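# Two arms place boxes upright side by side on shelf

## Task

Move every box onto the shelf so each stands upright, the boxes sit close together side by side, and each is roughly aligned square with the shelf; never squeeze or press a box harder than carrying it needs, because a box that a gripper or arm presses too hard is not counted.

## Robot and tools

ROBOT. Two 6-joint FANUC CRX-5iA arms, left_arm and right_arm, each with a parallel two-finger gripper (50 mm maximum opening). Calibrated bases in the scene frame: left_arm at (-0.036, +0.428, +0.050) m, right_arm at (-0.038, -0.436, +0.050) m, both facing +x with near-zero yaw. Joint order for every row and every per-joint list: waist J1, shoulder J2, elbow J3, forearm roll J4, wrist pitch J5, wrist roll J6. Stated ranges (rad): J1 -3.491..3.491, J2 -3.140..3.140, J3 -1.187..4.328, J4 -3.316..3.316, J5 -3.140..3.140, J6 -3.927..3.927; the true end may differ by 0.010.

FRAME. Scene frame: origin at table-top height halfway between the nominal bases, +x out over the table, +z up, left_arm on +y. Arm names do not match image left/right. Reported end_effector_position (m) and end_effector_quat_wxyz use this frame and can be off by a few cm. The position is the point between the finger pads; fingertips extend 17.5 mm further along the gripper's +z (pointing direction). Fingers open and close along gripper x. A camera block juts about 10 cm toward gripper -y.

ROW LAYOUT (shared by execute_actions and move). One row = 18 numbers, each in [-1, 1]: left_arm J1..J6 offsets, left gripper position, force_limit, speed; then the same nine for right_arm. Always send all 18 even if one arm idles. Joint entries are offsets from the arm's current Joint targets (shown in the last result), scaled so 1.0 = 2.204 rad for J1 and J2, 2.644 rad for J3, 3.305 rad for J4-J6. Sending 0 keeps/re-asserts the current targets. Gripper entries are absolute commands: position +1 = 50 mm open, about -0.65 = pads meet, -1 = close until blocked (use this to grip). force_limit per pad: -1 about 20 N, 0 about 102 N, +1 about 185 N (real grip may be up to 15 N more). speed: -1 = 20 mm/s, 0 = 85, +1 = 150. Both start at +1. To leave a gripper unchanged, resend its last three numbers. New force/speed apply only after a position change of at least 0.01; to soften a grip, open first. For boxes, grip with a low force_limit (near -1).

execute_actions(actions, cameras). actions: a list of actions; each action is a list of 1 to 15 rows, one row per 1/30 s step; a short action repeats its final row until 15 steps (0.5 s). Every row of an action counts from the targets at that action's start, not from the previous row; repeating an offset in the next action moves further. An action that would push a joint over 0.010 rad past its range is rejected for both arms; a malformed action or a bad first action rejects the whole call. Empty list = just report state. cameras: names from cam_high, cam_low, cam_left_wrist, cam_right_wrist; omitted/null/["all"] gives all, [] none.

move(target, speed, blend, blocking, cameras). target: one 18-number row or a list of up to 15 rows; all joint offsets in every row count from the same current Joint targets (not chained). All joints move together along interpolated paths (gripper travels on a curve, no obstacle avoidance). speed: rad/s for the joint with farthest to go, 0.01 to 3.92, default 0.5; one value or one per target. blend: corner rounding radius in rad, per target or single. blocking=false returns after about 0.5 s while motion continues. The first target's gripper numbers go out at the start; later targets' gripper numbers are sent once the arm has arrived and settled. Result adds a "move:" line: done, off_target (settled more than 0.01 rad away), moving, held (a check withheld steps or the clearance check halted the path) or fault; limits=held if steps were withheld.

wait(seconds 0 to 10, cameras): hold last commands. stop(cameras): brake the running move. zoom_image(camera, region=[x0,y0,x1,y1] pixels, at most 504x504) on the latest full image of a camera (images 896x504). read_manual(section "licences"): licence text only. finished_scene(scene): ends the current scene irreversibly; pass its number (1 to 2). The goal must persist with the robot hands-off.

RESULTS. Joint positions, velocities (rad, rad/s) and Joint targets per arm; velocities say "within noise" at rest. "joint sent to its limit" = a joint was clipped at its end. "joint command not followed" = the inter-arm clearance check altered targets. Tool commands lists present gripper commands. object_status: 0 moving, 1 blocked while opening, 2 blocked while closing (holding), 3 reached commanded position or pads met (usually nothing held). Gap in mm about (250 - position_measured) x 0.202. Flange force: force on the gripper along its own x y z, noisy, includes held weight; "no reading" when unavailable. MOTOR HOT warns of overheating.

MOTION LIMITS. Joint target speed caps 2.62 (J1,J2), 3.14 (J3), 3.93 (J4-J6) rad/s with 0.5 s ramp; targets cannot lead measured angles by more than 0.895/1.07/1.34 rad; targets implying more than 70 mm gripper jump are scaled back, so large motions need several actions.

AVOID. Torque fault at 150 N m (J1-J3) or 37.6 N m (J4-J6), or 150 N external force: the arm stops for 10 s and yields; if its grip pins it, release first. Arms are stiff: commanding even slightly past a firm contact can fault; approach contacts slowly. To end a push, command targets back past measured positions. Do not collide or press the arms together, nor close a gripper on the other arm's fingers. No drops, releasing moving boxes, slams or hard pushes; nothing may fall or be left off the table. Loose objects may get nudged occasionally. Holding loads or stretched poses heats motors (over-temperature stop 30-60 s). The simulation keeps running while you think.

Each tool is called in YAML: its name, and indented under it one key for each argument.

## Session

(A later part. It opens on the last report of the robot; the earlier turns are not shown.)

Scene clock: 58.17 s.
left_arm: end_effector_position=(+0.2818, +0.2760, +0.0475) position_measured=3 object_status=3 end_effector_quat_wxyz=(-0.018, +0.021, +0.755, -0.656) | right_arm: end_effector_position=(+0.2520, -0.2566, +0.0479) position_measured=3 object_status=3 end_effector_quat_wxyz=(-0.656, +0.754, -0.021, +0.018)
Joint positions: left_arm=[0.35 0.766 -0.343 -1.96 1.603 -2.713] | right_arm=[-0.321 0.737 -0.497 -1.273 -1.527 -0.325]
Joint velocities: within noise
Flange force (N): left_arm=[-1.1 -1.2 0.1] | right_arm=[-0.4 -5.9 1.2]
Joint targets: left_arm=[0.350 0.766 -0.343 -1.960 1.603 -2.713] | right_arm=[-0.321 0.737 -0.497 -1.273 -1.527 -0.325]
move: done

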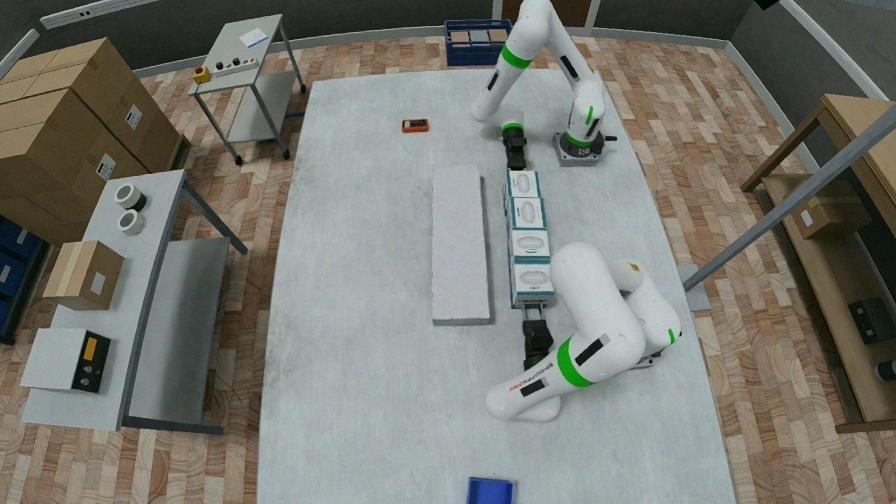

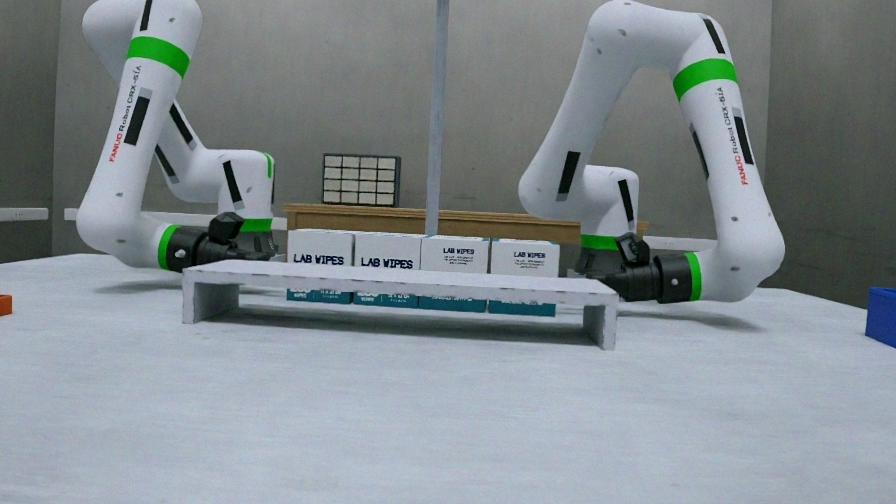

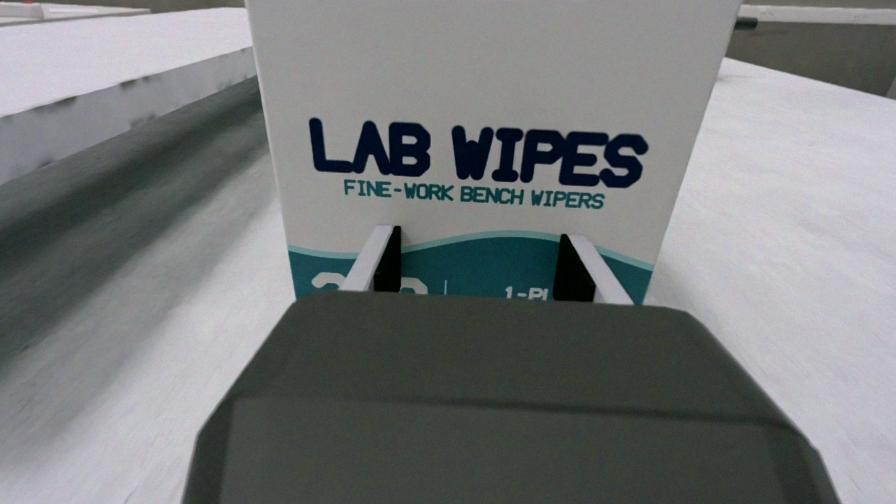

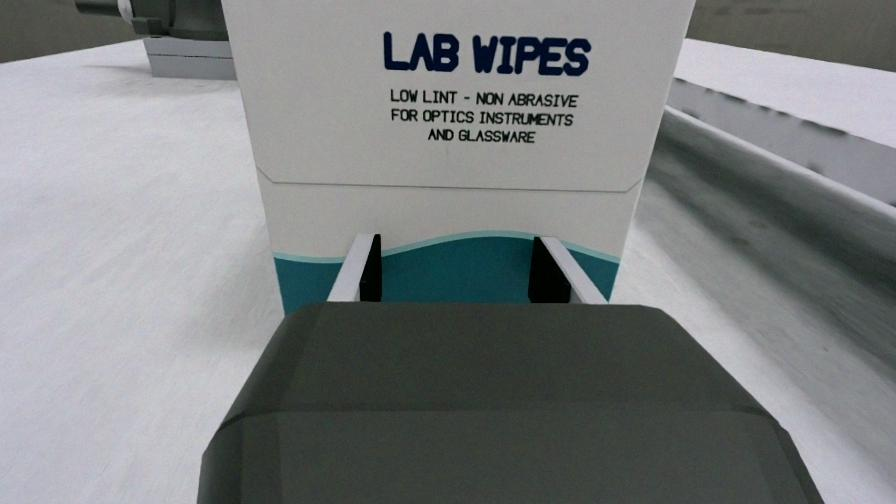

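move:
  target: [-0.00090,-0.00015,-0.00036,0.00053,-0.00032,-0.00008,1,1,1,0.00105,-0.00007,-0.00025,-0.00066,0.00027,0.00008,1,1,1]
  speed: 0.02
  cameras: []

move:
  target: [-0.00090,-0.00015,-0.00036,0.00053,-0.00032,-0.00008,1,1,1,0.00105,-0.00007,-0.00025,-0.00066,0.00027,0.00008,1,1,1]
  speed: 0.02
  cameras: []

move:
  target: [-0.00090,-0.00015,-0.00036,0.00053,-0.00032,-0.00008,1,1,1,0.00105,-0.00007,-0.00025,-0.00066,0.00027,0.00008,1,1,1]
  speed: 0.02
  cameras: []

Scene clock: 59.73 s.
left_arm: end_effector_position=(+0.2818, +0.2750, +0.0475) position_measured=3 object_status=3 end_effector_quat_wxyz=(-0.018, +0.021, +0.755, -0.656) | right_arm: end_effector_position=(+0.2520, -0.2556, +0.0479) position_measured=3 object_status=3 end_effector_quat_wxyz=(-0.656, +0.754, -0.021, +0.018)
Joint positions: left_arm=[0.348 0.766 -0.343 -1.958 1.602 -2.713] | right_arm=[-0.319 0.737 -0.498 -1.275 -1.526 -0.325]
Joint velocities: within noise
Flange force (N): left_arm=[-1.1 -1.0 0.1] | right_arm=[-0.2 -6.1 0.9]
Joint targets: left_arm=[0.348 0.766 -0.343 -1.958 1.602 -2.713] | right_arm=[-0.319 0.737 -0.498 -1.275 -1.526 -0.325]
move: done
No camera images: "cameras" was empty.

Scene clock: 60.43 s.
left_arm: end_effector_position=(+0.2817, +0.2740, +0.0475) position_measured=3 object_status=3 end_effector_quat_wxyz=(-0.018, +0.021, +0.755, -0.656) | right_arm: end_effector_position=(+0.2521, -0.2546, +0.0479) position_measured=3 object_status=3 end_effector_quat_wxyz=(-0.656, +0.754, -0.021, +0.018)
Joint positions: left_arm=[0.346 0.766 -0.344 -1.957 1.601 -2.713] | right_arm=[-0.317 0.736 -0.498 -1.277 -1.525 -0.325]
Joint velocities: within noise
Flange force (N): left_arm=[-1.1 -1.0 -0.4] | right_arm=[-0.6 -5.2 0.9]
Joint targets: left_arm=[0.346 0.766 -0.344 -1.957 1.601 -2.713] | right_arm=[-0.317 0.736 -0.498 -1.277 -1.525 -0.325]
move: done
No camera images: "cameras" was empty.

Scene clock: 61.13 s.
left_arm: end_effector_position=(+0.2817, +0.2730, +0.0475) position_measured=3 object_status=3 end_effector_quat_wxyz=(-0.018, +0.021, +0.755, -0.656) | right_arm: end_effector_position=(+0.2521, -0.2536, +0.0478) position_measured=3 object_status=3 end_effector_quat_wxyz=(-0.656, +0.754, -0.021, +0.018)
Joint positions: left_arm=[0.344 0.765 -0.345 -1.955 1.6 -2.713] | right_arm=[-0.314 0.736 -0.499 -1.28 -1.524 -0.324]
Joint velocities: within noise
Flange force (N): left_arm=[-1.0 -1.5 0.0] | right_arm=[-0.3 -5.5 0.9]
Joint targets: left_arm=[0.344 0.765 -0.345 -1.955 1.600 -2.713] | right_arm=[-0.314 0.736 -0.499 -1.279 -1.524 -0.324]
move: done
No camera images: "cameras" was empty.

move:
  target: [-0.00090,-0.00015,-0.00036,0.00053,-0.00032,-0.00008,1,1,1,0.00105,-0.00007,-0.00025,-0.00066,0.00027,0.00008,1,1,1]
  speed: 0.02
  cameras: []

move:
  target: [-0.00090,-0.00015,-0.00036,0.00053,-0.00032,-0.00008,1,1,1,0.00105,-0.00007,-0.00025,-0.00066,0.00027,0.00008,1,1,1]
  speed: 0.02

zoom_image:
  camera: "cam_left_wrist"
  region: [300, 150, 680, 330]

zoom_image:
  camera: "cam_right_wrist"
  region: [260, 150, 660, 330]

zoom_image:
  camera: "cam_low"
  region: [160, 200, 664, 360]

Scene clock: 62.63 s.
left_arm: end_effector_position=(+0.2816, +0.2720, +0.0475) position_measured=3 object_status=3 end_effector_quat_wxyz=(-0.018, +0.021, +0.755, -0.656) | right_arm: end_effector_position=(+0.2522, -0.2526, +0.0478) position_measured=3 object_status=3 end_effector_quat_wxyz=(-0.656, +0.754, -0.021, +0.018)
Joint positions: left_arm=[0.342 0.765 -0.346 -1.953 1.599 -2.714] | right_arm=[-0.312 0.736 -0.499 -1.282 -1.523 -0.324]
Joint velocities: within noise
Flange force (N): left_arm=[-1.0 -1.5 0.1] | right_arm=[-0.3 -5.1 0.5]
Joint targets: left_arm=[0.342 0.765 -0.346 -1.953 1.599 -2.714] | right_arm=[-0.312 0.736 -0.499 -1.282 -1.523 -0.324]
move: done
No camera images: "cameras" was empty.

Scene clock: 63.33 s.
left_arm: end_effector_position=(+0.2816, +0.2710, +0.0475) position_measured=3 object_status=3 end_effector_quat_wxyz=(-0.018, +0.021, +0.755, -0.656) | right_arm: end_effector_position=(+0.2522, -0.2516, +0.0478) position_measured=3 object_status=3 end_effector_quat_wxyz=(-0.656, +0.754, -0.021, +0.018)
Joint positions: left_arm=[0.34 0.765 -0.347 -1.951 1.598 -2.714] | right_arm=[-0.31 0.736 -0.5 -1.284 -1.522 -0.324]
Joint velocities: within noise
Flange force (N): left_arm=[-1.1 -1.0 0.1] | right_arm=[-0.4 -5.8 0.9]
Joint targets: left_arm=[0.340 0.765 -0.347 -1.951 1.598 -2.714] | right_arm=[-0.310 0.736 -0.500 -1.284 -1.522 -0.324]
move: done

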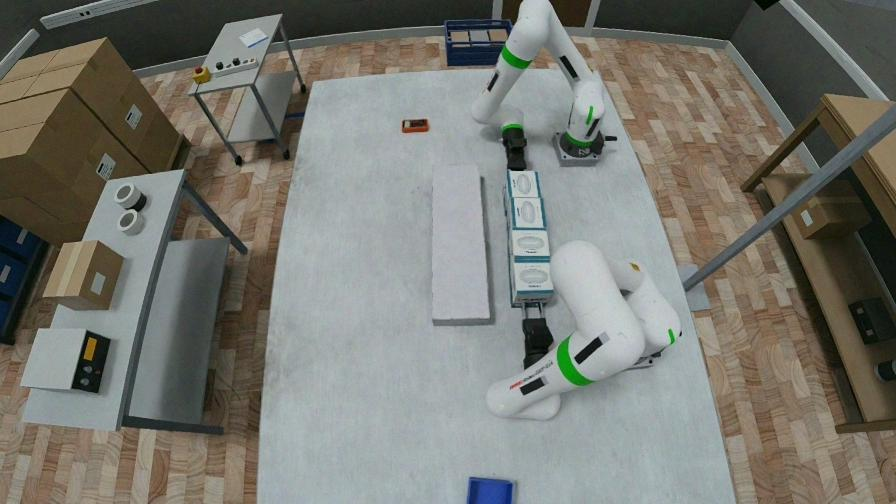

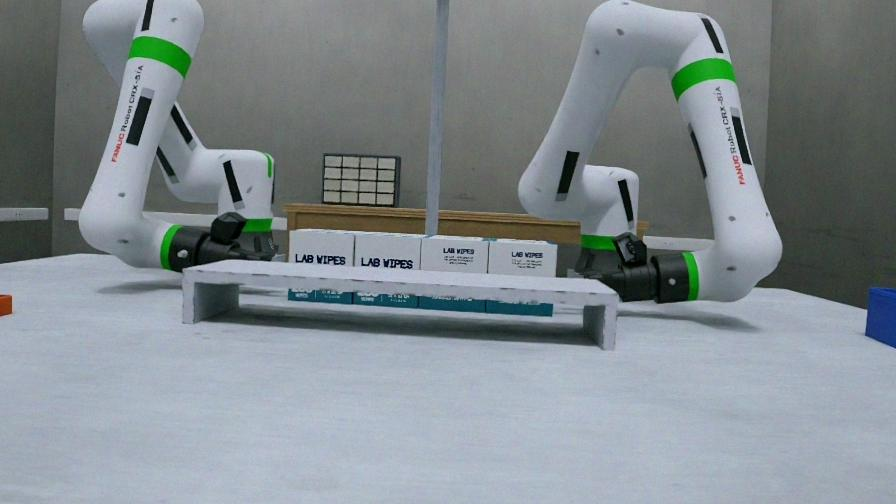

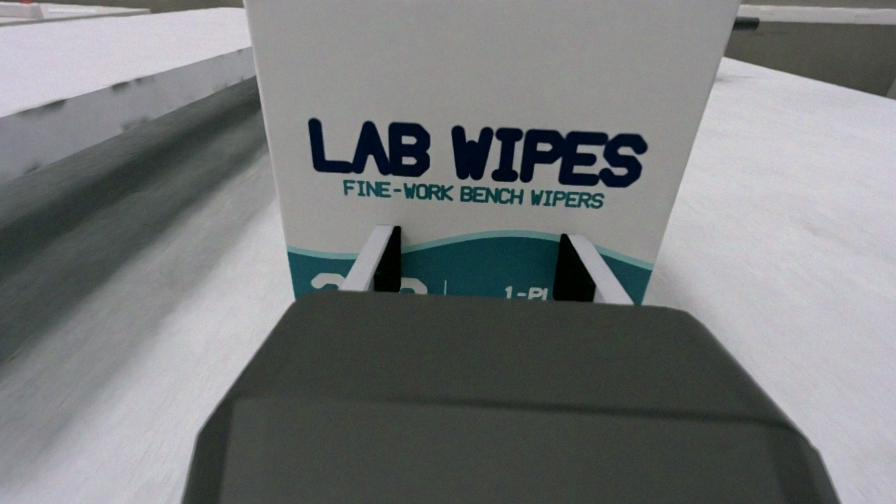

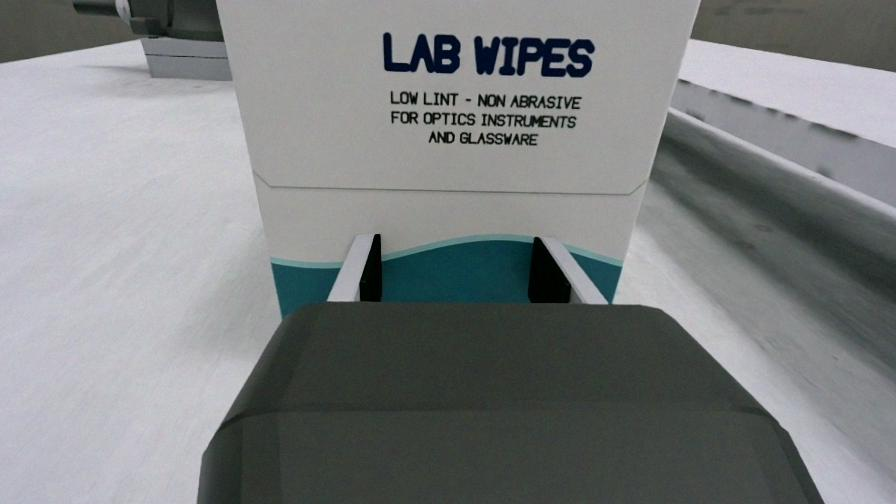

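Scaled by 1.326 from the camera's 896x504 image, which has a finer 1280x720 frame.

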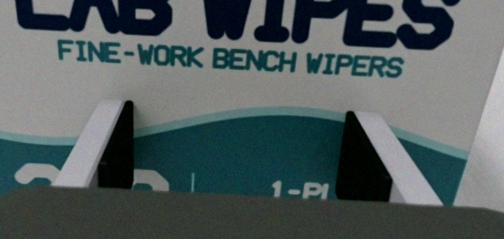

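Scaled by 1.260 from the camera's 896x504 image, which has a finer 1280x720 frame.

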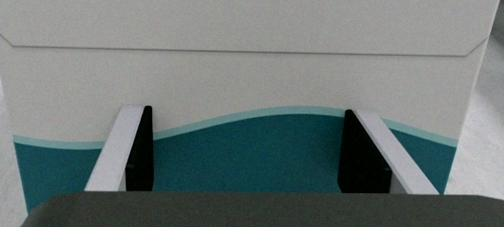

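Scaled by 1.000.

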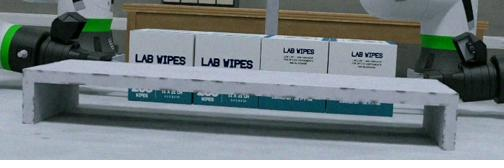

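move:
  target: [-0.00090,-0.00015,-0.00036,0.00053,-0.00032,-0.00008,1,1,1,0.00105,-0.00007,-0.00025,-0.00066,0.00027,0.00008,1,1,1]
  speed: 0.02
  cameras: []

move:
  target: [-0.00045,-0.00007,-0.00018,0.00027,-0.00016,-0.00004,1,1,1,0.00053,-0.00004,-0.00013,-0.00033,0.00013,0.00004,1,1,1]
  speed: 0.02

zoom_image:
  camera: "cam_low"
  region: [270, 220, 580, 330]

Scene clock: 65.07 s.
left_arm: end_effector_position=(+0.2815, +0.2700, +0.0475) position_measured=3 object_status=3 end_effector_quat_wxyz=(-0.018, +0.021, +0.755, -0.655) | right_arm: end_effector_position=(+0.2522, -0.2506, +0.0478) position_measured=3 object_status=3 end_effector_quat_wxyz=(-0.656, +0.754, -0.021, +0.018)
Joint positions: left_arm=[0.339 0.764 -0.348 -1.95 1.597 -2.714] | right_arm=[-0.307 0.736 -0.501 -1.286 -1.521 -0.324]
Joint velocities: within noise
Flange force (N): left_arm=[-1.2 -1.5 -0.5] | right_arm=[-0.2 -5.2 0.6]
Joint targets: left_arm=[0.339 0.764 -0.348 -1.950 1.597 -2.714] | right_arm=[-0.307 0.736 -0.501 -1.286 -1.521 -0.324]
move: done
No camera images: "cameras" was empty.

Scene clock: 65.77 s.
left_arm: end_effector_position=(+0.2815, +0.2695, +0.0475) position_measured=3 object_status=3 end_effector_quat_wxyz=(-0.018, +0.021, +0.755, -0.655) | right_arm: end_effector_position=(+0.2522, -0.2501, +0.0478) position_measured=3 object_status=3 end_effector_quat_wxyz=(-0.656, +0.754, -0.021, +0.018)
Joint positions: left_arm=[0.338 0.764 -0.349 -1.949 1.597 -2.714] | right_arm=[-0.306 0.736 -0.501 -1.287 -1.521 -0.323]
Joint velocities: within noise
Flange force (N): left_arm=[-1.5 -1.0 -0.1] | right_arm=[-0.4 -5.8 0.7]
Joint targets: left_arm=[0.338 0.764 -0.349 -1.949 1.597 -2.714] | right_arm=[-0.306 0.736 -0.501 -1.287 -1.521 -0.323]
move: done

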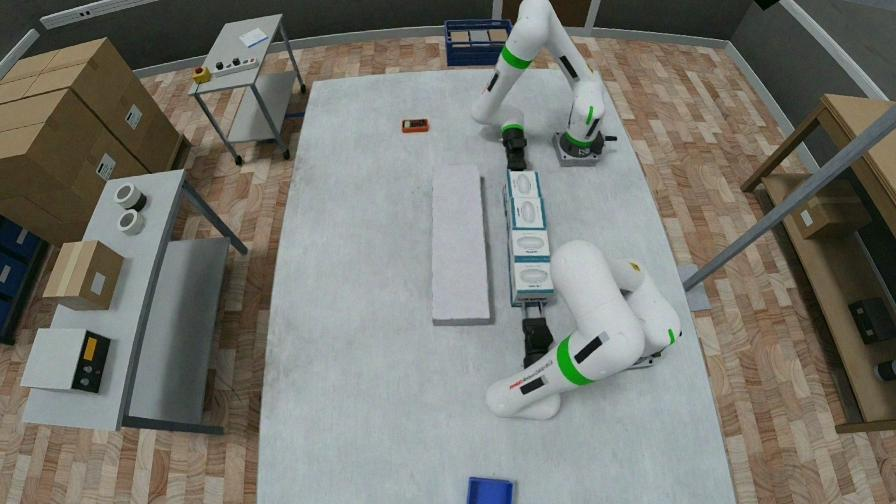

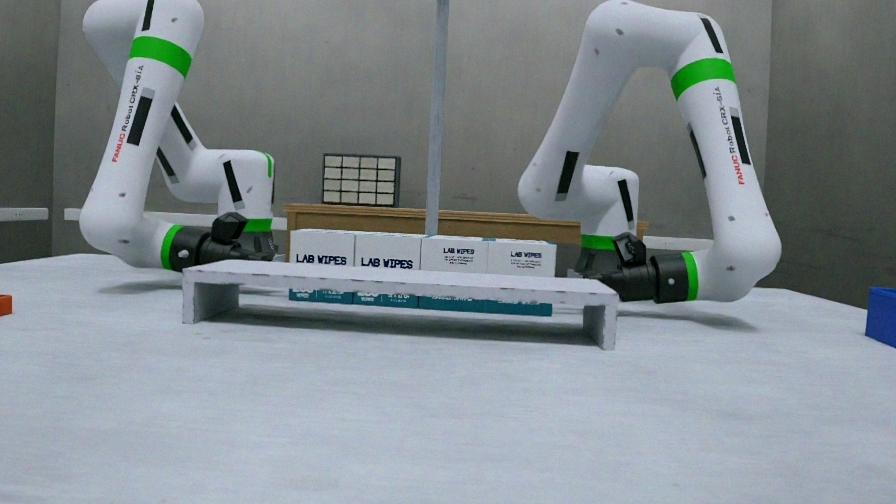

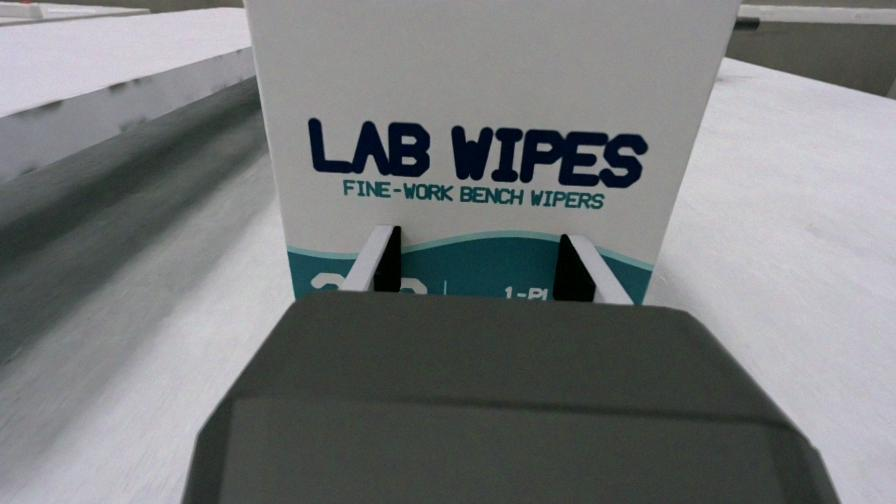

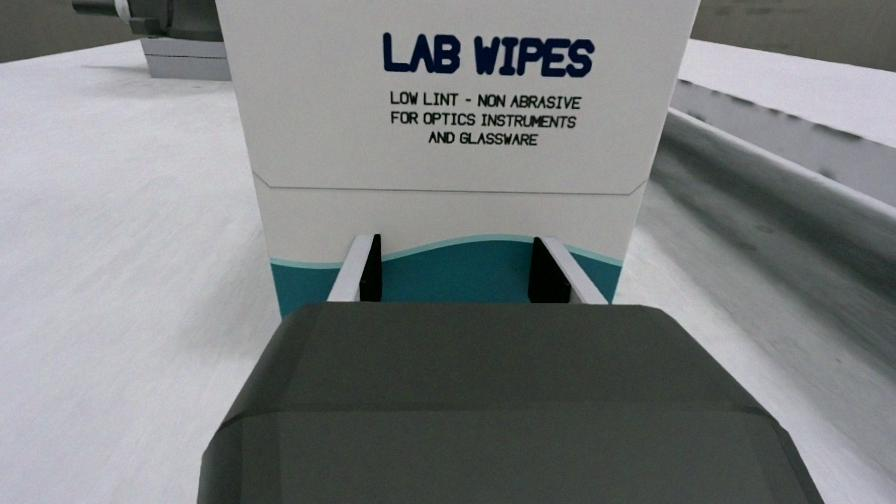

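Scaled by 1.626 from the camera's 896x504 image, which has a finer 1280x720 frame.

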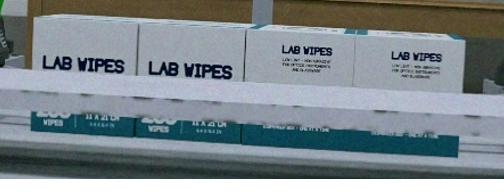

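move:
  target: [-0.00045,-0.00007,-0.00018,0.00027,-0.00016,-0.00004,1,1,1,0.00053,-0.00004,-0.00013,-0.00033,0.00013,0.00004,1,1,1]
  speed: 0.02
  cameras: []

move:
  target: [-0.00022,-0.00004,-0.00009,0.00013,-0.00008,-0.00002,1,1,1,0.00026,-0.00002,-0.00006,-0.00017,0.00007,0.00002,1,1,1]
  speed: 0.02
  cameras: []

zoom_image:
  camera: "cam_low"
  region: [270, 220, 580, 330]

Scene clock: 67.23 s.
left_arm: end_effector_position=(+0.2814, +0.2690, +0.0475) position_measured=3 object_status=3 end_effector_quat_wxyz=(-0.018, +0.021, +0.755, -0.655) | right_arm: end_effector_position=(+0.2523, -0.2496, +0.0479) position_measured=3 object_status=3 end_effector_quat_wxyz=(-0.656, +0.754, -0.021, +0.018)
Joint positions: left_arm=[0.337 0.764 -0.349 -1.948 1.596 -2.714] | right_arm=[-0.305 0.736 -0.502 -1.288 -1.52 -0.323]
Joint velocities: within noise
Flange force (N): left_arm=[-0.9 -1.0 -0.4] | right_arm=[-0.5 -5.8 0.2]
Joint targets: left_arm=[0.337 0.764 -0.349 -1.948 1.596 -2.714] | right_arm=[-0.305 0.736 -0.501 -1.288 -1.520 -0.323]
move: done
No camera images: "cameras" was empty.

Scene clock: 67.93 s.
left_arm: end_effector_position=(+0.2814, +0.2687, +0.0475) position_measured=3 object_status=3 end_effector_quat_wxyz=(-0.018, +0.021, +0.755, -0.655) | right_arm: end_effector_position=(+0.2523, -0.2494, +0.0479) position_measured=3 object_status=3 end_effector_quat_wxyz=(-0.656, +0.754, -0.021, +0.018)
Joint positions: left_arm=[0.336 0.764 -0.349 -1.947 1.596 -2.714] | right_arm=[-0.304 0.736 -0.502 -1.289 -1.52 -0.323]
Joint velocities: within noise
Flange force (N): left_arm=[-0.9 -1.2 -0.5] | right_arm=[-0.5 -5.9 0.5]
Joint targets: left_arm=[0.336 0.764 -0.349 -1.947 1.596 -2.714] | right_arm=[-0.304 0.736 -0.502 -1.289 -1.520 -0.323]
move: done
No camera images: "cameras" was empty.

Scaled by 1.626 from the camera's 896x504 image, which has a finer 1280x720 frame.

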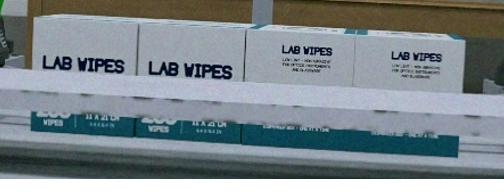

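move:
  target: [-0.00022,-0.00004,-0.00009,0.00013,-0.00008,-0.00002,1,1,1,0.00026,-0.00002,-0.00006,-0.00017,0.00007,0.00002,1,1,1]
  speed: 0.02
  cameras: []

move:
  target: [-0.00022,-0.00004,-0.00009,0.00013,-0.00008,-0.00002,1,1,1,0.00026,-0.00002,-0.00006,-0.00017,0.00007,0.00002,1,1,1]
  speed: 0.02
  cameras: ["cam_low","cam_high"]

zoom_image:
  camera: "cam_low"
  region: [270, 220, 580, 330]

zoom_image:
  camera: "cam_high"
  region: [420, 150, 580, 340]

Scene clock: 69.57 s.
left_arm: end_effector_position=(+0.2814, +0.2685, +0.0475) position_measured=3 object_status=3 end_effector_quat_wxyz=(-0.018, +0.021, +0.755, -0.655) | right_arm: end_effector_position=(+0.2523, -0.2491, +0.0478) position_measured=3 object_status=3 end_effector_quat_wxyz=(-0.656, +0.754, -0.021, +0.018)
Joint positions: left_arm=[0.336 0.764 -0.35 -1.947 1.595 -2.715] | right_arm=[-0.304 0.736 -0.502 -1.289 -1.52 -0.323]
Joint velocities: within noise
Flange force (N): left_arm=[-1.5 -0.7 -0.9] | right_arm=[-0.3 -5.5 0.7]
Joint targets: left_arm=[0.336 0.764 -0.350 -1.947 1.595 -2.715] | right_arm=[-0.304 0.736 -0.502 -1.289 -1.520 -0.323]
move: done
No camera images: "cameras" was empty.

Scene clock: 70.27 s.
left_arm: end_effector_position=(+0.2814, +0.2682, +0.0475) position_measured=3 object_status=3 end_effector_quat_wxyz=(-0.018, +0.021, +0.755, -0.655) | right_arm: end_effector_position=(+0.2523, -0.2489, +0.0478) position_measured=3 object_status=3 end_effector_quat_wxyz=(-0.656, +0.754, -0.021, +0.018)
Joint positions: left_arm=[0.335 0.764 -0.35 -1.947 1.595 -2.715] | right_arm=[-0.303 0.736 -0.502 -1.29 -1.52 -0.323]
Joint velocities: within noise
Flange force (N): left_arm=[-1.2 -1.1 -0.4] | right_arm=[-0.4 -5.5 0.3]
Joint targets: left_arm=[0.335 0.764 -0.350 -1.947 1.595 -2.715] | right_arm=[-0.303 0.736 -0.502 -1.290 -1.520 -0.323]
move: done
Images, in order (width x height): cam_high 896x504, cam_low 896x504.

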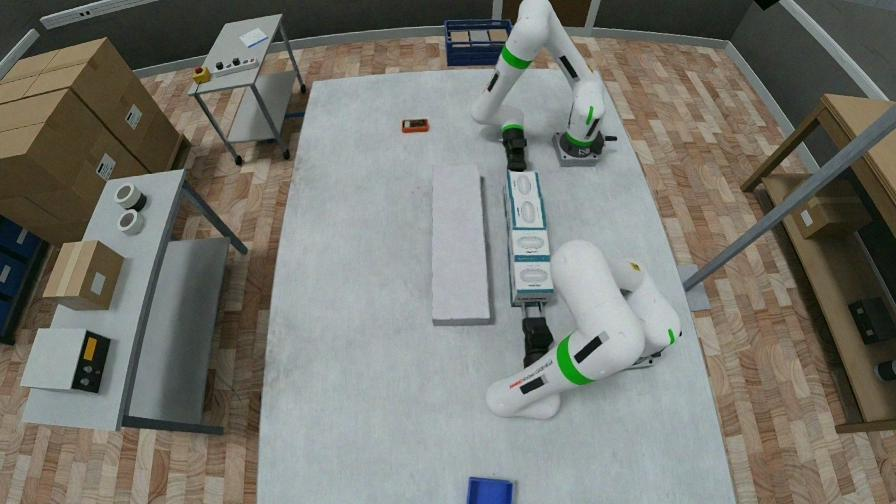

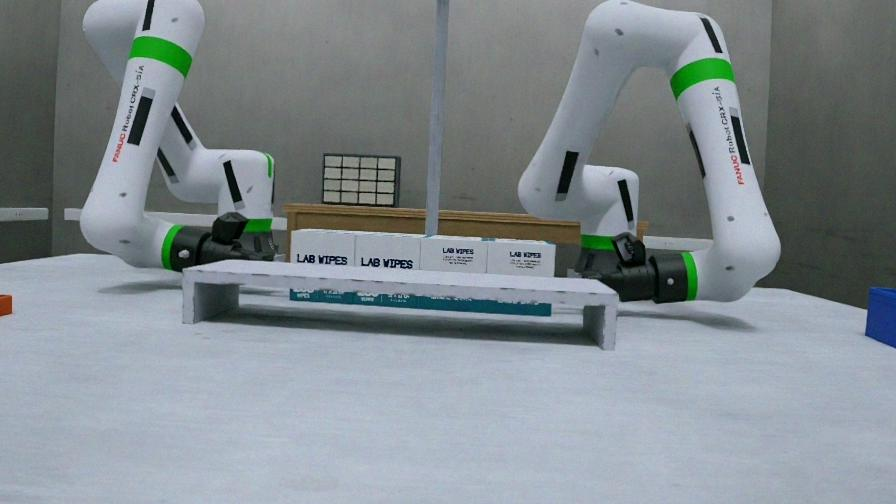

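Scaled by 1.626 from the camera's 896x504 image, which has a finer 1280x720 frame.

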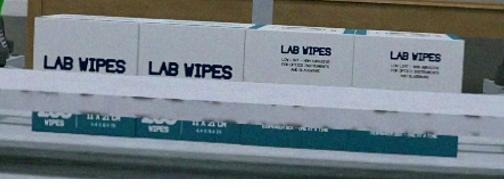

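Scaled by 2.653 from the camera's 896x504 image, which has a finer 1280x720 frame.

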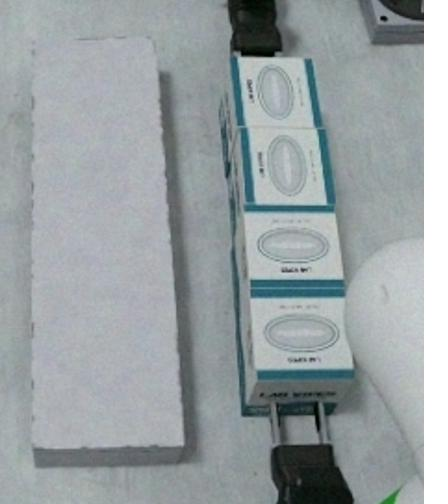

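move:
  target: [-0.00022,-0.00004,-0.00009,0.00013,-0.00008,-0.00002,1,1,1,0.00026,-0.00002,-0.00006,-0.00017,0.00007,0.00002,1,1,1]
  speed: 0.02
  cameras: []

move:
  target: [-0.00022,-0.00004,-0.00009,0.00013,-0.00008,-0.00002,1,1,1,0.00026,-0.00002,-0.00006,-0.00017,0.00007,0.00002,1,1,1]
  speed: 0.02
  cameras: []

move:
  target: [-0.00022,-0.00004,-0.00009,0.00013,-0.00008,-0.00002,1,1,1,0.00026,-0.00002,-0.00006,-0.00017,0.00007,0.00002,1,1,1]
  speed: 0.02
  cameras: []

move:
  target: [-0.00022,-0.00004,-0.00009,0.00013,-0.00008,-0.00002,1,1,1,0.00026,-0.00002,-0.00006,-0.00017,0.00007,0.00002,1,1,1]
  speed: 0.02
  cameras: ["cam_low","cam_high"]

zoom_image:
  camera: "cam_low"
  region: [270, 220, 580, 330]

zoom_image:
  camera: "cam_high"
  region: [490, 150, 570, 320]

Scene clock: 72.30 s.
left_arm: end_effector_position=(+0.2814, +0.2680, +0.0475) position_measured=3 object_status=3 end_effector_quat_wxyz=(-0.018, +0.021, +0.755, -0.655) | right_arm: end_effector_position=(+0.2523, -0.2486, +0.0478) position_measured=3 object_status=3 end_effector_quat_wxyz=(-0.656, +0.754, -0.021, +0.018)
Joint positions: left_arm=[0.335 0.764 -0.35 -1.946 1.595 -2.715] | right_arm=[-0.303 0.735 -0.502 -1.29 -1.519 -0.323]
Joint velocities: within noise
Flange force (N): left_arm=[-1.2 -1.4 -0.8] | right_arm=[-0.5 -5.5 0.5]
Joint targets: left_arm=[0.335 0.764 -0.350 -1.946 1.595 -2.715] | right_arm=[-0.303 0.735 -0.502 -1.290 -1.519 -0.323]
move: done
No camera images: "cameras" was empty.

Scene clock: 73.00 s.
left_arm: end_effector_position=(+0.2813, +0.2677, +0.0475) position_measured=3 object_status=3 end_effector_quat_wxyz=(-0.018, +0.021, +0.755, -0.655) | right_arm: end_effector_position=(+0.2524, -0.2484, +0.0478) position_measured=3 object_status=3 end_effector_quat_wxyz=(-0.656, +0.754, -0.021, +0.018)
Joint positions: left_arm=[0.334 0.764 -0.35 -1.946 1.595 -2.715] | right_arm=[-0.302 0.735 -0.502 -1.291 -1.519 -0.323]
Joint velocities: within noise
Flange force (N): left_arm=[-1.7 -0.9 -0.9] | right_arm=[-0.5 -6.5 0.2]
Joint targets: left_arm=[0.334 0.764 -0.350 -1.946 1.595 -2.715] | right_arm=[-0.302 0.735 -0.502 -1.291 -1.519 -0.323]
move: done
No camera images: "cameras" was empty.

Scene clock: 73.70 s.
left_arm: end_effector_position=(+0.2813, +0.2675, +0.0475) position_measured=3 object_status=3 end_effector_quat_wxyz=(-0.018, +0.021, +0.755, -0.655) | right_arm: end_effector_position=(+0.2524, -0.2482, +0.0478) position_measured=3 object_status=3 end_effector_quat_wxyz=(-0.656, +0.754, -0.021, +0.018)
Joint positions: left_arm=[0.334 0.764 -0.351 -1.945 1.594 -2.715] | right_arm=[-0.302 0.735 -0.502 -1.292 -1.519 -0.323]
Joint velocities: within noise
Flange force (N): left_arm=[-1.1 -1.0 -1.0] | right_arm=[-0.6 -5.6 -0.5]
Joint targets: left_arm=[0.334 0.764 -0.351 -1.945 1.594 -2.715] | right_arm=[-0.302 0.735 -0.502 -1.292 -1.519 -0.323]
move: done
No camera images: "cameras" was empty.

Scene clock: 74.40 s.
left_arm: end_effector_position=(+0.2813, +0.2672, +0.0475) position_measured=3 object_status=3 end_effector_quat_wxyz=(-0.018, +0.021, +0.755, -0.655) | right_arm: end_effector_position=(+0.2524, -0.2479, +0.0478) position_measured=3 object_status=3 end_effector_quat_wxyz=(-0.656, +0.754, -0.021, +0.018)
Joint positions: left_arm=[0.333 0.764 -0.351 -1.945 1.594 -2.715] | right_arm=[-0.301 0.735 -0.503 -1.292 -1.519 -0.323]
Joint velocities: within noise
Flange force (N): left_arm=[-0.8 -1.3 -1.8] | right_arm=[-0.7 -5.2 -0.7]
Joint targets: left_arm=[0.333 0.764 -0.351 -1.945 1.594 -2.715] | right_arm=[-0.301 0.735 -0.503 -1.292 -1.519 -0.323]
move: done
Images, in order (width x height): cam_high 896x504, cam_low 896x504.

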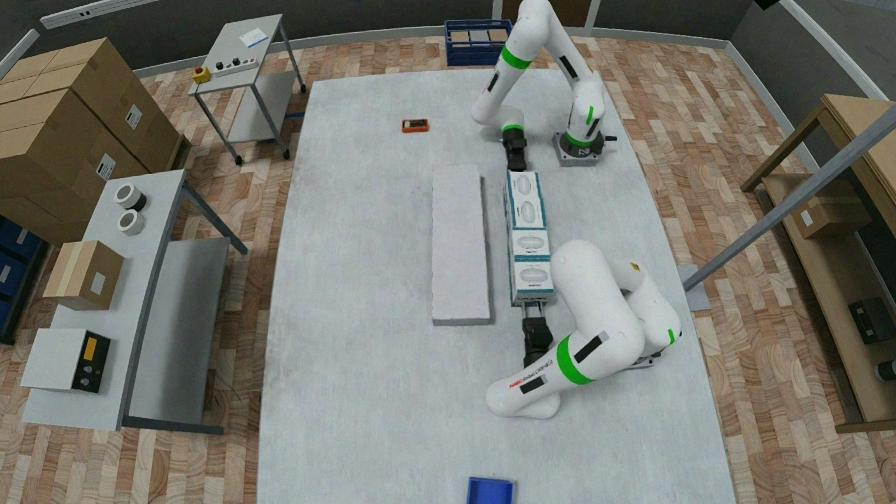

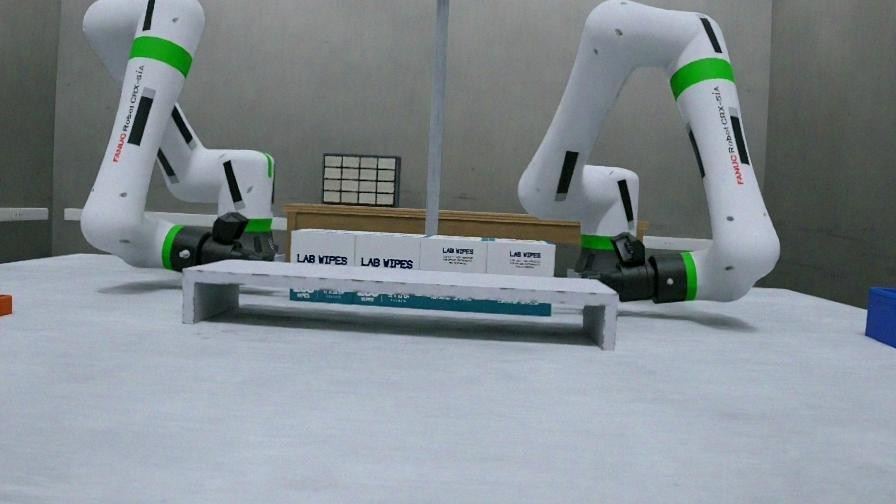

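Scaled by 1.626 from the camera's 896x504 image, which has a finer 1280x720 frame.

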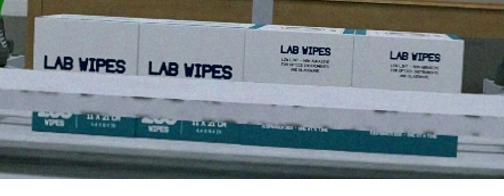

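Scaled by 2.965 from the camera's 896x504 image, which has a finer 1280x720 frame.

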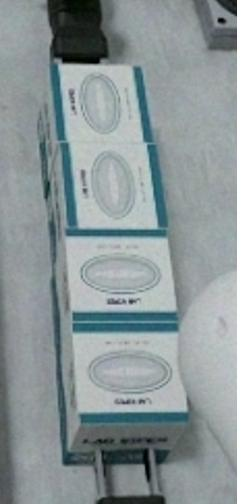

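move:
  target: [-0.00022,-0.00004,-0.00009,0.00013,-0.00008,-0.00002,1,1,1,0.00026,-0.00002,-0.00006,-0.00017,0.00007,0.00002,1,1,1]
  speed: 0.02
  cameras: []

move:
  target: [-0.00022,-0.00004,-0.00009,0.00013,-0.00008,-0.00002,1,1,1,0.00026,-0.00002,-0.00006,-0.00017,0.00007,0.00002,1,1,1]
  speed: 0.02
  cameras: []

Scene clock: 75.63 s.
left_arm: end_effector_position=(+0.2813, +0.2670, +0.0475) position_measured=3 object_status=3 end_effector_quat_wxyz=(-0.018, +0.021, +0.755, -0.655) | right_arm: end_effector_position=(+0.2524, -0.2477, +0.0478) position_measured=3 object_status=3 end_effector_quat_wxyz=(-0.656, +0.754, -0.021, +0.018)
Joint positions: left_arm=[0.333 0.763 -0.351 -1.944 1.594 -2.715] | right_arm=[-0.3 0.735 -0.503 -1.293 -1.518 -0.323]
Joint velocities: within noise
Flange force (N): left_arm=[-0.4 -1.1 -2.2] | right_arm=[-0.9 -5.5 -0.9]
Joint targets: left_arm=[0.333 0.763 -0.351 -1.944 1.594 -2.715] | right_arm=[-0.300 0.735 -0.503 -1.293 -1.518 -0.323]
move: done
No camera images: "cameras" was empty.

Scene clock: 76.33 s.
left_arm: end_effector_position=(+0.2813, +0.2668, +0.0475) position_measured=3 object_status=3 end_effector_quat_wxyz=(-0.018, +0.021, +0.755, -0.655) | right_arm: end_effector_position=(+0.2524, -0.2474, +0.0478) position_measured=3 object_status=3 end_effector_quat_wxyz=(-0.656, +0.754, -0.021, +0.018)
Joint positions: left_arm=[0.332 0.763 -0.351 -1.944 1.594 -2.715] | right_arm=[-0.3 0.735 -0.503 -1.293 -1.518 -0.323]
Joint velocities: within noise
Flange force (N): left_arm=[-0.8 -0.6 -2.6] | right_arm=[-0.7 -5.8 -1.7]
Joint targets: left_arm=[0.332 0.763 -0.351 -1.944 1.594 -2.715] | right_arm=[-0.300 0.735 -0.503 -1.293 -1.518 -0.323]
move: done
No camera images: "cameras" was empty.

move:
  target: [-0.00090,-0.00015,-0.00036,0.00053,-0.00032,-0.00008,1,1,1,0.00105,-0.00007,-0.00025,-0.00066,0.00027,0.00008,1,1,1]
  speed: 0.02
  cameras: ["cam_low","cam_high"]

zoom_image:
  camera: "cam_low"
  region: [270, 220, 580, 330]

zoom_image:
  camera: "cam_high"
  region: [490, 150, 570, 320]

Scene clock: 77.83 s.
left_arm: end_effector_position=(+0.2812, +0.2658, +0.0475) position_measured=3 object_status=3 end_effector_quat_wxyz=(-0.018, +0.021, +0.755, -0.655) | right_arm: end_effector_position=(+0.2525, -0.2464, +0.0478) position_measured=3 object_status=3 end_effector_quat_wxyz=(-0.656, +0.754, -0.021, +0.018)
Joint positions: left_arm=[0.33 0.763 -0.352 -1.942 1.593 -2.715] | right_arm=[-0.298 0.735 -0.504 -1.295 -1.517 -0.322]
Joint velocities: within noise
Flange force (N): left_arm=[-0.8 0.0 -6.3] | right_arm=[-0.8 -5.4 -5.8]
Joint targets: left_arm=[0.330 0.763 -0.352 -1.942 1.593 -2.715] | right_arm=[-0.298 0.735 -0.504 -1.295 -1.517 -0.322]
move: done
Images, in order (width x height): cam_high 896x504, cam_low 896x504.

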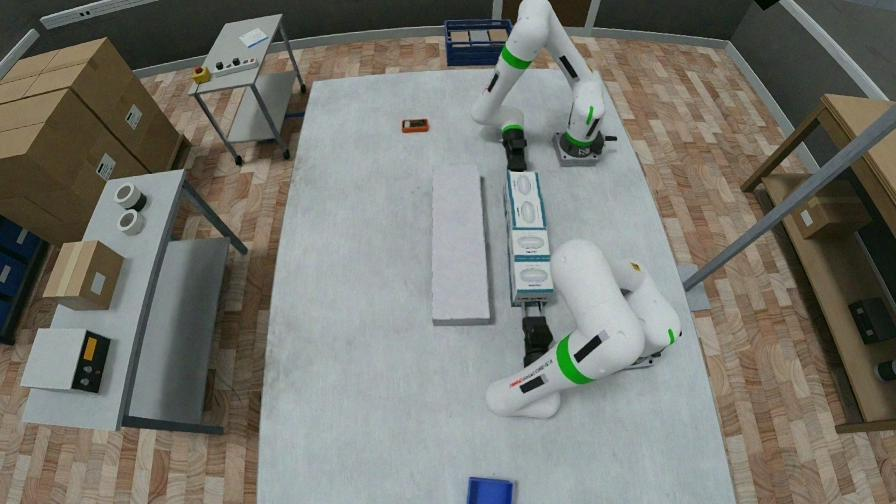

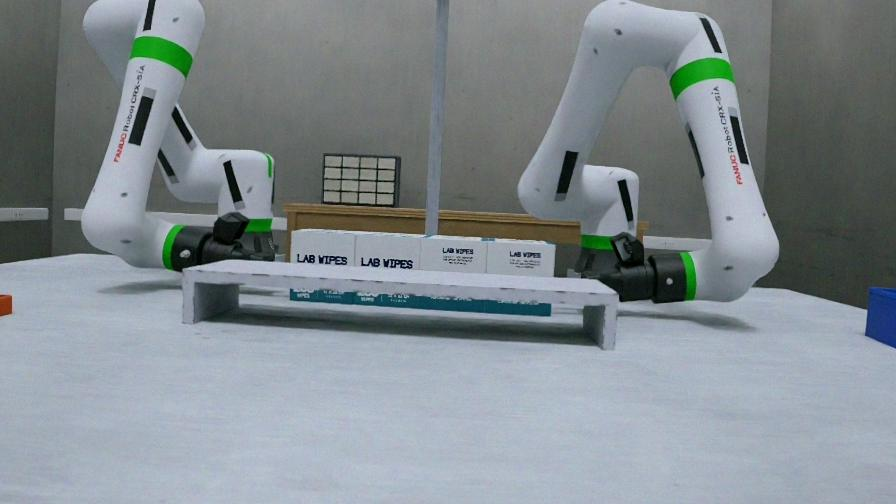

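Scaled by 1.626 from the camera's 896x504 image, which has a finer 1280x720 frame.

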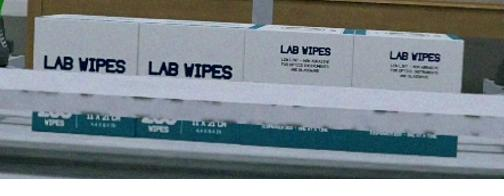

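Scaled by 2.965 from the camera's 896x504 image, which has a finer 1280x720 frame.

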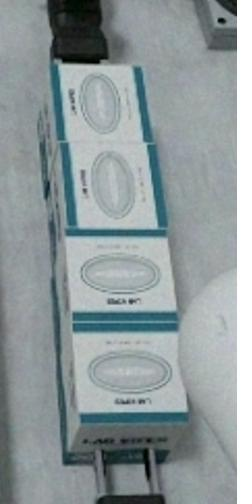

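move:
  target: [0.00005,-0.00676,-0.00152,0.00010,0.00120,0.00307,1,1,1,0.00006,-0.00797,-0.00177,0.00010,-0.00105,-0.00375,1,1,1]
  speed: 0.02

zoom_image:
  camera: "cam_low"
  region: [270, 220, 580, 330]

zoom_image:
  camera: "cam_left_wrist"
  region: [300, 150, 680, 330]

zoom_image:
  camera: "cam_right_wrist"
  region: [260, 150, 660, 330]

Scene clock: 84.13 s.
left_arm: end_effector_position=(+0.2816, +0.2658, +0.0526) position_measured=3 object_status=3 end_effector_quat_wxyz=(-0.018, +0.021, +0.755, -0.655) | right_arm: end_effector_position=(+0.2529, -0.2465, +0.0530) position_measured=3 object_status=3 end_effector_quat_wxyz=(-0.656, +0.754, -0.021, +0.018)
Joint positions: left_arm=[0.33 0.748 -0.356 -1.942 1.597 -2.705] | right_arm=[-0.297 0.718 -0.508 -1.295 -1.521 -0.335]
Joint velocities: within noise
Flange force (N): left_arm=[-1.4 2.6 -5.3] | right_arm=[-0.5 -2.3 -5.0]
Joint targets: left_arm=[0.330 0.748 -0.356 -1.942 1.597 -2.705] | right_arm=[-0.297 0.718 -0.508 -1.295 -1.521 -0.335]
move: done

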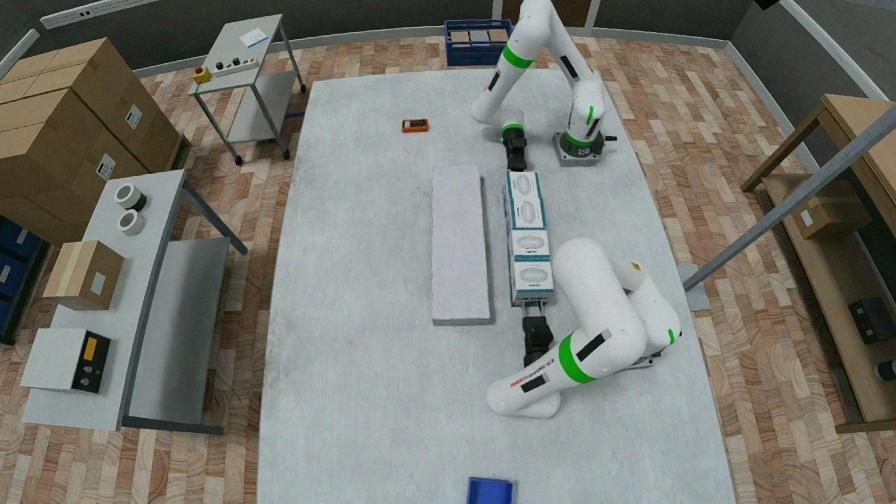

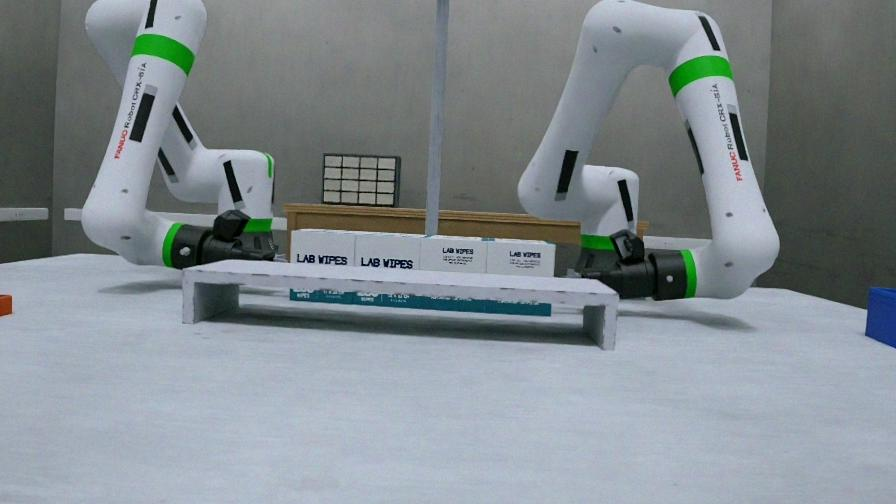

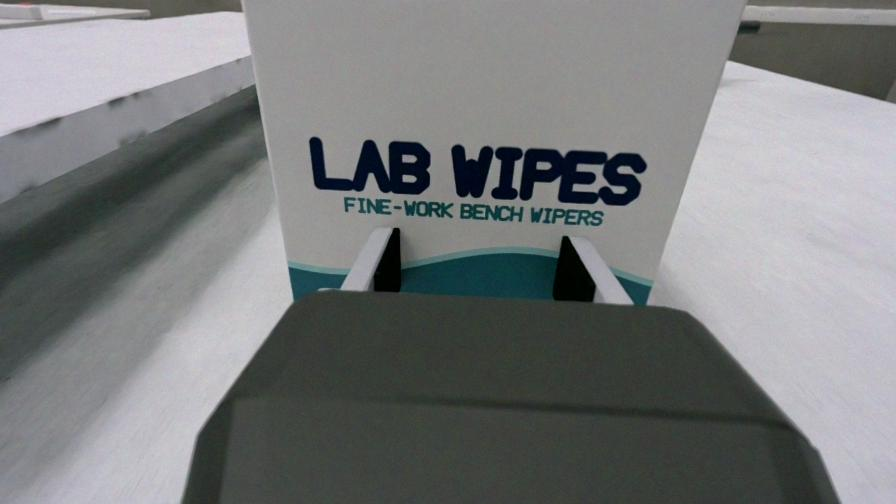

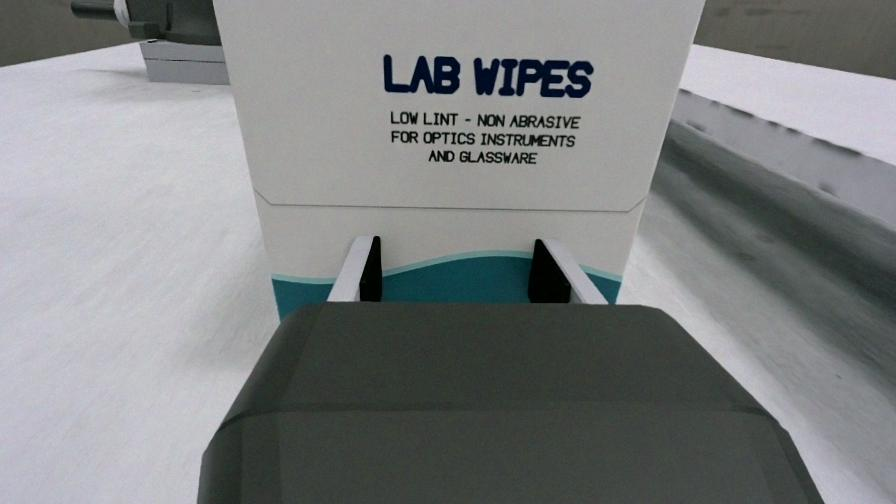

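Scaled by 1.626 from the camera's 896x504 image, which has a finer 1280x720 frame.

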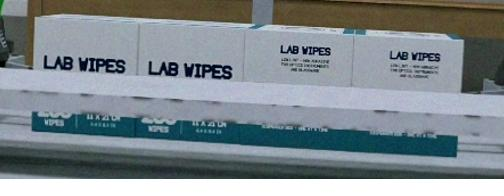

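Scaled by 1.326 from the camera's 896x504 image, which has a finer 1280x720 frame.

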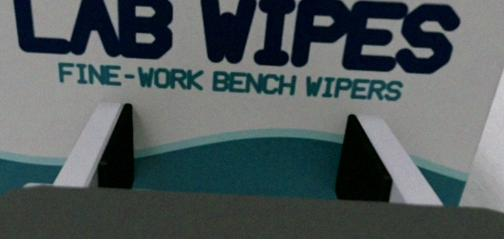

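Scaled by 1.260 from the camera's 896x504 image, which has a finer 1280x720 frame.

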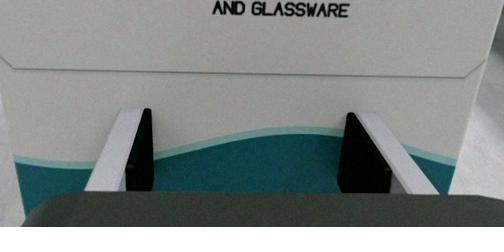

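move:
  target:
    - [-0.00005,0.00676,0.00152,-0.00010,-0.00120,-0.00307,1,1,1,-0.00006,0.00797,0.00177,-0.00010,0.00105,0.00375,1,1,1]
    - [-0.00140,0.00654,0.00098,0.00070,-0.00168,-0.00319,1,1,1,0.00151,0.00786,0.00139,-0.00109,0.00145,0.00387,1,1,1]
  speed: 0.02
  cameras: []

Scene clock: 86.27 s.
left_arm: end_effector_position=(+0.2811, +0.2643, +0.0475) position_measured=3 object_status=3 end_effector_quat_wxyz=(-0.018, +0.021, +0.755, -0.655) | right_arm: end_effector_position=(+0.2525, -0.2449, +0.0478) position_measured=3 object_status=3 end_effector_quat_wxyz=(-0.656, +0.754, -0.021, +0.018)
Joint positions: left_arm=[0.327 0.763 -0.354 -1.94 1.591 -2.716] | right_arm=[-0.294 0.735 -0.505 -1.299 -1.516 -0.322]
Joint velocities: within noise
Flange force (N): left_arm=[-1.8 -3.6 -13.7] | right_arm=[0.1 -8.3 -14.4]
Joint targets: left_arm=[0.327 0.763 -0.354 -1.940 1.591 -2.716] | right_arm=[-0.294 0.735 -0.505 -1.299 -1.516 -0.322]
move: done
No camera images: "cameras" was empty.


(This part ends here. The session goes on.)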